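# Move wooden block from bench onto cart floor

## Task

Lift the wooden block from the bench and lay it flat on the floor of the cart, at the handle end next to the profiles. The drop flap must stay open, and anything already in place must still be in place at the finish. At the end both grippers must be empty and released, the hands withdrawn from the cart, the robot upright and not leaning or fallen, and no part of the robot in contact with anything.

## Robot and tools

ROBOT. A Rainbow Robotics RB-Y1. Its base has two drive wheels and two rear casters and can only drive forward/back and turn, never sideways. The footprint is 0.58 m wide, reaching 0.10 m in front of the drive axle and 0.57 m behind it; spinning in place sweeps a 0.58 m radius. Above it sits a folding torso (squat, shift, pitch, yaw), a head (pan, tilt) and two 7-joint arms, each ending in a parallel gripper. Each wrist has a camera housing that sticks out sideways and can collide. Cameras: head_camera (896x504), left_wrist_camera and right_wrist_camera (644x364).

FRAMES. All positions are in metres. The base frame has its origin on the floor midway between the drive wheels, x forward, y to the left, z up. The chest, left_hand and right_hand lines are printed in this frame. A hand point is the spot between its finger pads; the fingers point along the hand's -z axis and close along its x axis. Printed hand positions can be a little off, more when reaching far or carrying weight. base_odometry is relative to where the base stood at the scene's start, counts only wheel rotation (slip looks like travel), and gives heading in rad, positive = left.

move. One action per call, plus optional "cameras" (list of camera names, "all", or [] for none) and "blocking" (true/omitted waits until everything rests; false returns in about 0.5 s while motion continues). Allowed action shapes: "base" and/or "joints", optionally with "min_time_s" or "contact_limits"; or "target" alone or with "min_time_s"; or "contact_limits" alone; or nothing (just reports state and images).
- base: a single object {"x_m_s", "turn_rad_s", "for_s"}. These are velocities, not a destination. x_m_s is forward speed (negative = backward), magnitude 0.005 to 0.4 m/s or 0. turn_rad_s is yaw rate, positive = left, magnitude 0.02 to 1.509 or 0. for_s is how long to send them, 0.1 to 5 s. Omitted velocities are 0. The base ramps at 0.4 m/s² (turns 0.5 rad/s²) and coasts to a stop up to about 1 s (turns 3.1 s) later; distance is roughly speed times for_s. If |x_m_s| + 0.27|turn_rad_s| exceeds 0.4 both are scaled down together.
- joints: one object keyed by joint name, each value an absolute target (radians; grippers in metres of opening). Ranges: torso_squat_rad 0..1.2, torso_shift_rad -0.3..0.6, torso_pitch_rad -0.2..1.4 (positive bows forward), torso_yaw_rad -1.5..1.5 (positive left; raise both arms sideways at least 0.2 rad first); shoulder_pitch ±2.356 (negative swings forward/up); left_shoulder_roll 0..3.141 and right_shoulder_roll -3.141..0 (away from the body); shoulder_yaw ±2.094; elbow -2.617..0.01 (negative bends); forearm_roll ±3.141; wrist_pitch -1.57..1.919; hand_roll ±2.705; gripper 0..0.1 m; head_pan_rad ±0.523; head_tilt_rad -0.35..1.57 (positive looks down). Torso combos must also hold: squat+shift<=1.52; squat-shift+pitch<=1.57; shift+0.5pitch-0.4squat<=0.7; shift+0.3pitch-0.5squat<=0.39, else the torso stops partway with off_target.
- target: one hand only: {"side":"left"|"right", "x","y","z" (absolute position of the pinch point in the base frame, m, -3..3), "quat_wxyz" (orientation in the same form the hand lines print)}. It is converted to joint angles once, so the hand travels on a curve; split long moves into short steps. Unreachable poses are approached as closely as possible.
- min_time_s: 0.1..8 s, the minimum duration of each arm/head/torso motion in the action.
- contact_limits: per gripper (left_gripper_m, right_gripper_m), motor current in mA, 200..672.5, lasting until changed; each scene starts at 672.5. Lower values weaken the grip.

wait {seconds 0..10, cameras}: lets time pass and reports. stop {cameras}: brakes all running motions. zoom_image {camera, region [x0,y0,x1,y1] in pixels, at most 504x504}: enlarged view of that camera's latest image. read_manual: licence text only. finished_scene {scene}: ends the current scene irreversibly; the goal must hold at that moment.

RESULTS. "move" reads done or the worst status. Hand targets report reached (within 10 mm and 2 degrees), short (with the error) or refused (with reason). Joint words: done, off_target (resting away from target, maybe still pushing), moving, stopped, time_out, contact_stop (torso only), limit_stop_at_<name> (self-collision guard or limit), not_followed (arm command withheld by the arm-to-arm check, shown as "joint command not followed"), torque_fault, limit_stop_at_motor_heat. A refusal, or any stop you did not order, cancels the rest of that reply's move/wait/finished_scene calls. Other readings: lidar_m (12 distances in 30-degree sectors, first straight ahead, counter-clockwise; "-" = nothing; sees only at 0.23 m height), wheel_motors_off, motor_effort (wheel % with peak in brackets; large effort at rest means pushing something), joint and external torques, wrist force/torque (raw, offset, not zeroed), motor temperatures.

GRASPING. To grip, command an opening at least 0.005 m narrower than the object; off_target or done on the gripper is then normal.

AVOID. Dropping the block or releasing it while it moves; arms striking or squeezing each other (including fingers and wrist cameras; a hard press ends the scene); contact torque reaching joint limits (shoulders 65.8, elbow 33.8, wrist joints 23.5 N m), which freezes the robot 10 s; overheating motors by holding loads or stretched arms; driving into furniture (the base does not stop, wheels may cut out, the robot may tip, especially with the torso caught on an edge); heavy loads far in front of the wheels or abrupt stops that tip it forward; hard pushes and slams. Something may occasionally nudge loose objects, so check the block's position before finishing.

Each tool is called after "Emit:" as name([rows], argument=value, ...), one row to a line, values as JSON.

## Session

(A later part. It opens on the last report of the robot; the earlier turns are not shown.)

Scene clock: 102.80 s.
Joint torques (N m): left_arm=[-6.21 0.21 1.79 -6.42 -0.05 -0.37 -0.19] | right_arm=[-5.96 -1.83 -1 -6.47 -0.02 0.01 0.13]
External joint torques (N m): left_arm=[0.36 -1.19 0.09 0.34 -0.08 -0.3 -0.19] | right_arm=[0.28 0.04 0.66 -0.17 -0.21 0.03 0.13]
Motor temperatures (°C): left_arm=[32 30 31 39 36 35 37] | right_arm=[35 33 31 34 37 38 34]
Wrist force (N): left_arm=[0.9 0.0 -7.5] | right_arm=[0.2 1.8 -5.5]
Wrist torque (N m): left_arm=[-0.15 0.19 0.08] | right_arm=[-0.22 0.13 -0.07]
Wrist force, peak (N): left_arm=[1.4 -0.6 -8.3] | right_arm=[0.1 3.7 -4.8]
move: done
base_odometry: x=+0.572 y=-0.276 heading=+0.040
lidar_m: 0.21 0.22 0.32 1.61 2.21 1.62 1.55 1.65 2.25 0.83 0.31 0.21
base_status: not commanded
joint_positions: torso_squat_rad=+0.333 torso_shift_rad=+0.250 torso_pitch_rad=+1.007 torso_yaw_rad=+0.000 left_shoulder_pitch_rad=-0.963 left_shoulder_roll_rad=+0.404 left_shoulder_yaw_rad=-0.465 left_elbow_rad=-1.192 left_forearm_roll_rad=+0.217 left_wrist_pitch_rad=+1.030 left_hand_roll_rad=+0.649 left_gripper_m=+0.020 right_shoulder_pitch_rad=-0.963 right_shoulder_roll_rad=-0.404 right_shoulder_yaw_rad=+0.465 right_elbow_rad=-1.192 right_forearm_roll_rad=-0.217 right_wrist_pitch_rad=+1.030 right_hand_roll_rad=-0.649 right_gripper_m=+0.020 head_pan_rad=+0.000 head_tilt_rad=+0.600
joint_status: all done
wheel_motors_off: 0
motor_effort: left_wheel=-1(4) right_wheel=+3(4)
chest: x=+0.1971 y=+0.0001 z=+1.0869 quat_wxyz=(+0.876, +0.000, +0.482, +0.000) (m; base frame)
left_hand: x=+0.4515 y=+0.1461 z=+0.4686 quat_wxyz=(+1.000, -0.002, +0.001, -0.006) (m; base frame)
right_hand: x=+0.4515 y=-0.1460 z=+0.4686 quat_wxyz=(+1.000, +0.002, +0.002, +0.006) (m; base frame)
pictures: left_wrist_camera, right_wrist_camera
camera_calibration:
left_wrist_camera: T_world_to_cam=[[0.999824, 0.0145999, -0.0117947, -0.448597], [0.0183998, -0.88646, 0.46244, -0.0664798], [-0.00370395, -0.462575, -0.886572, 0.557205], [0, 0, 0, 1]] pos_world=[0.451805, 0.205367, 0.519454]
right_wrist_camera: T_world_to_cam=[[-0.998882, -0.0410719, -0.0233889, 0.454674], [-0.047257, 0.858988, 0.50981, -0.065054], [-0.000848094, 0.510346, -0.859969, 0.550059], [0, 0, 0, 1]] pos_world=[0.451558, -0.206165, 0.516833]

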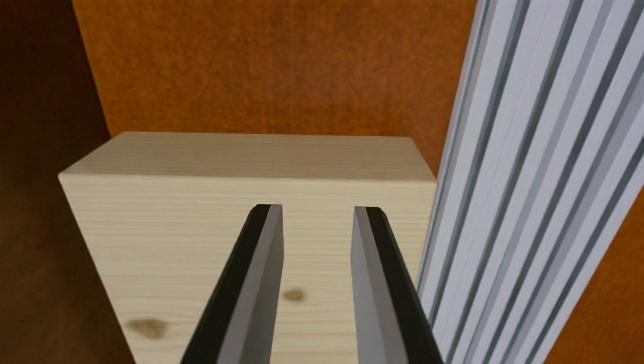

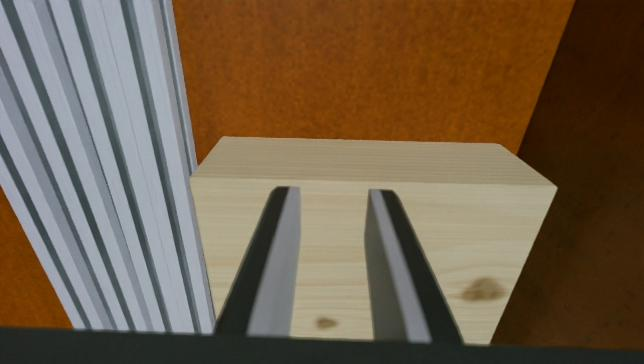

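Flat, in place. Retreat.

Emit:
move(joints={"torso_squat_rad":0.2167,"torso_pitch_rad":0.8133,"left_shoulder_pitch_rad":-0.901,"left_shoulder_roll_rad":0.443,"left_shoulder_yaw_rad":-0.446,"left_elbow_rad":-1.421,"left_forearm_roll_rad":0.341,"left_wrist_pitch_rad":1.337,"left_hand_roll_rad":0.622,"right_shoulder_pitch_rad":-0.901,"right_shoulder_roll_rad":-0.443,"right_shoulder_yaw_rad":0.446,"right_elbow_rad":-1.421,"right_forearm_roll_rad":-0.341,"right_wrist_pitch_rad":1.337,"right_hand_roll_rad":-0.622}, min_time_s=0.6, cameras=[])

Emit:
move(joints={"torso_squat_rad":0.1,"torso_pitch_rad":0.62,"left_shoulder_pitch_rad":-0.970,"left_shoulder_roll_rad":0.453,"left_shoulder_yaw_rad":-0.391,"left_elbow_rad":-1.464,"left_forearm_roll_rad":0.489,"left_wrist_pitch_rad":1.61,"left_hand_roll_rad":0.589,"right_shoulder_pitch_rad":-0.970,"right_shoulder_roll_rad":-0.453,"right_shoulder_yaw_rad":0.391,"right_elbow_rad":-1.464,"right_forearm_roll_rad":-0.489,"right_wrist_pitch_rad":1.61,"right_hand_roll_rad":-0.589}, min_time_s=0.6, cameras=[])

Emit:
move(base={"x_m_s":-0.4,"for_s":1.25}, cameras=[])

Emit:
finished_scene(scene=2)

Scene clock: 107.47 s.
Joint torques (N m): left_arm=[-9.12 1.6 4.4 -7.66 -0.03 -0.5 -0.15] | right_arm=[-9.26 -3.93 -4.54 -7.69 0.14 -0.03 0.2]
External joint torques (N m): left_arm=[0.91 -1.12 1.17 0.18 -0.07 -0.42 -0.15] | right_arm=[0.4 -0.73 -1.45 -0.35 -0.08 -0.01 0.2]
Motor temperatures (°C): left_arm=[32 29 31 39 35 34 37] | right_arm=[35 33 31 34 37 38 34]
Wrist force (N): left_arm=[1.8 0.1 -7.4] | right_arm=[0.1 2.4 -4.3]
Wrist torque (N m): left_arm=[-0.12 0.32 0.08] | right_arm=[-0.24 0.14 -0.09]
Wrist force, peak (N): left_arm=[1.2 0.8 -8.7] | right_arm=[-0.2 1.6 -5.8]
move: done
base_odometry: x=+0.572 y=-0.276 heading=+0.040
lidar_m: 0.20 0.22 0.31 1.60 2.20 1.63 1.54 1.63 2.23 0.84 0.32 0.22
base_status: not commanded
joint_positions: torso_squat_rad=+0.217 torso_shift_rad=+0.250 torso_pitch_rad=+0.813 torso_yaw_rad=+0.000 left_shoulder_pitch_rad=-0.901 left_shoulder_roll_rad=+0.443 left_shoulder_yaw_rad=-0.446 left_elbow_rad=-1.421 left_forearm_roll_rad=+0.341 left_wrist_pitch_rad=+1.337 left_hand_roll_rad=+0.622 left_gripper_m=+0.020 right_shoulder_pitch_rad=-0.901 right_shoulder_roll_rad=-0.443 right_shoulder_yaw_rad=+0.446 right_elbow_rad=-1.421 right_forearm_roll_rad=-0.341 right_wrist_pitch_rad=+1.337 right_hand_roll_rad=-0.622 right_gripper_m=+0.020 head_pan_rad=+0.000 head_tilt_rad=+0.600
joint_status: all done
wheel_motors_off: 0
motor_effort: left_wheel=-1(4) right_wheel=+1(4)
chest: x=+0.1659 y=+0.0002 z=+1.1555 quat_wxyz=(+0.918, +0.000, +0.395, +0.000) (m; base frame)
left_hand: x=+0.4846 y=+0.1434 z=+0.6291 quat_wxyz=(+1.000, -0.004, +0.002, -0.010) (m; base frame)
right_hand: x=+0.4845 y=-0.1432 z=+0.6292 quat_wxyz=(+1.000, +0.004, +0.002, +0.011) (m; base frame)
pictures: none
No camera images: "cameras" was empty.

Scene clock: 108.90 s.
Joint torques (N m): left_arm=[-13.74 3.28 5.97 -7.52 -0.06 -0.45 -0.24] | right_arm=[-15.03 -5.6 -5.86 -7.96 0.08 0.01 0.2]
External joint torques (N m): left_arm=[1.16 -0.96 1.27 0.39 -0.1 -0.36 -0.24] | right_arm=[-0.52 -0.91 -1.45 -0.51 -0.14 0.04 0.2]
Motor temperatures (°C): left_arm=[32 29 31 39 35 34 37] | right_arm=[34 33 31 34 37 38 34]
Wrist force (N): left_arm=[1.6 0.1 -7.7] | right_arm=[0.1 2.3 -4.5]
Wrist torque (N m): left_arm=[-0.16 0.26 0.09] | right_arm=[-0.25 0.11 -0.10]
Wrist force, peak (N): left_arm=[1.2 0.3 -8.7] | right_arm=[-0.9 2.5 -5.7]
move: done
base_odometry: x=+0.572 y=-0.276 heading=+0.040
lidar_m: 0.20 0.23 0.31 1.60 2.21 1.62 1.54 1.63 2.24 0.83 0.31 0.23
base_status: not commanded
joint_positions: torso_squat_rad=+0.100 torso_shift_rad=+0.250 torso_pitch_rad=+0.620 torso_yaw_rad=+0.000 left_shoulder_pitch_rad=-0.970 left_shoulder_roll_rad=+0.453 left_shoulder_yaw_rad=-0.391 left_elbow_rad=-1.464 left_forearm_roll_rad=+0.489 left_wrist_pitch_rad=+1.610 left_hand_roll_rad=+0.589 left_gripper_m=+0.020 right_shoulder_pitch_rad=-0.970 right_shoulder_roll_rad=-0.453 right_shoulder_yaw_rad=+0.391 right_elbow_rad=-1.464 right_forearm_roll_rad=-0.489 right_wrist_pitch_rad=+1.610 right_hand_roll_rad=-0.589 right_gripper_m=+0.020 head_pan_rad=+0.000 head_tilt_rad=+0.600
joint_status: all done
wheel_motors_off: 0
motor_effort: left_wheel=-1(4) right_wheel=+1(5)
chest: x=+0.1240 y=+0.0002 z=+1.2072 quat_wxyz=(+0.952, +0.000, +0.305, +0.000) (m; base frame)
left_hand: x=+0.5177 y=+0.1420 z=+0.7876 quat_wxyz=(+1.000, -0.006, +0.001, -0.012) (m; base frame)
right_hand: x=+0.5175 y=-0.1417 z=+0.7875 quat_wxyz=(+1.000, +0.006, +0.002, +0.013) (m; base frame)
pictures: none
No camera images: "cameras" was empty.

Scene clock: 111.63 s.
Joint torques (N m): left_arm=[-14.11 3.42 6.13 -7.78 0.12 -0.41 -0.22] | right_arm=[-14.66 -5.45 -5.47 -8.17 0.06 0.13 0.26]
External joint torques (N m): left_arm=[0.78 -0.82 1.43 0.13 0.08 -0.33 -0.22] | right_arm=[-0.14 -0.76 -1.05 -0.72 -0.15 0.16 0.26]
Motor temperatures (°C): left_arm=[32 29 31 39 35 34 37] | right_arm=[34 33 31 34 37 38 34]
Wrist force (N): left_arm=[1.1 0.3 -7.8] | right_arm=[0.2 2.4 -4.1]
Wrist torque (N m): left_arm=[-0.13 0.22 0.09] | right_arm=[-0.27 0.11 -0.06]
Wrist force, peak (N): left_arm=[1.0 0.4 -8.4] | right_arm=[0.5 2.5 -5.3]
move: done
base_odometry: x=+0.066 y=-0.296 heading=+0.039
lidar_m: 0.72 0.76 1.79 4.05 1.47 1.09 1.04 1.11 1.53 4.22 1.02 0.75
base_status: done (sent for 1.27 of 1.27 s)
joint_positions: torso_squat_rad=+0.100 torso_shift_rad=+0.250 torso_pitch_rad=+0.620 torso_yaw_rad=+0.000 left_shoulder_pitch_rad=-0.970 left_shoulder_roll_rad=+0.453 left_shoulder_yaw_rad=-0.391 left_elbow_rad=-1.464 left_forearm_roll_rad=+0.489 left_wrist_pitch_rad=+1.610 left_hand_roll_rad=+0.589 left_gripper_m=+0.020 right_shoulder_pitch_rad=-0.970 right_shoulder_roll_rad=-0.453 right_shoulder_yaw_rad=+0.391 right_elbow_rad=-1.464 right_forearm_roll_rad=-0.489 right_wrist_pitch_rad=+1.610 right_hand_roll_rad=-0.589 right_gripper_m=+0.020 head_pan_rad=+0.000 head_tilt_rad=+0.600
joint_status: not commanded
wheel_motors_off: 0
motor_effort: left_wheel=-13(37) right_wheel=+13(30)
chest: x=+0.1241 y=+0.0001 z=+1.2072 quat_wxyz=(+0.952, +0.000, +0.305, +0.000) (m; base frame)
left_hand: x=+0.5177 y=+0.1420 z=+0.7875 quat_wxyz=(+1.000, -0.006, +0.001, -0.012) (m; base frame)
right_hand: x=+0.5175 y=-0.1417 z=+0.7874 quat_wxyz=(+1.000, +0.006, +0.002, +0.013) (m; base frame)
pictures: none
No camera images: "cameras" was empty.

The scene is finished: the task was done.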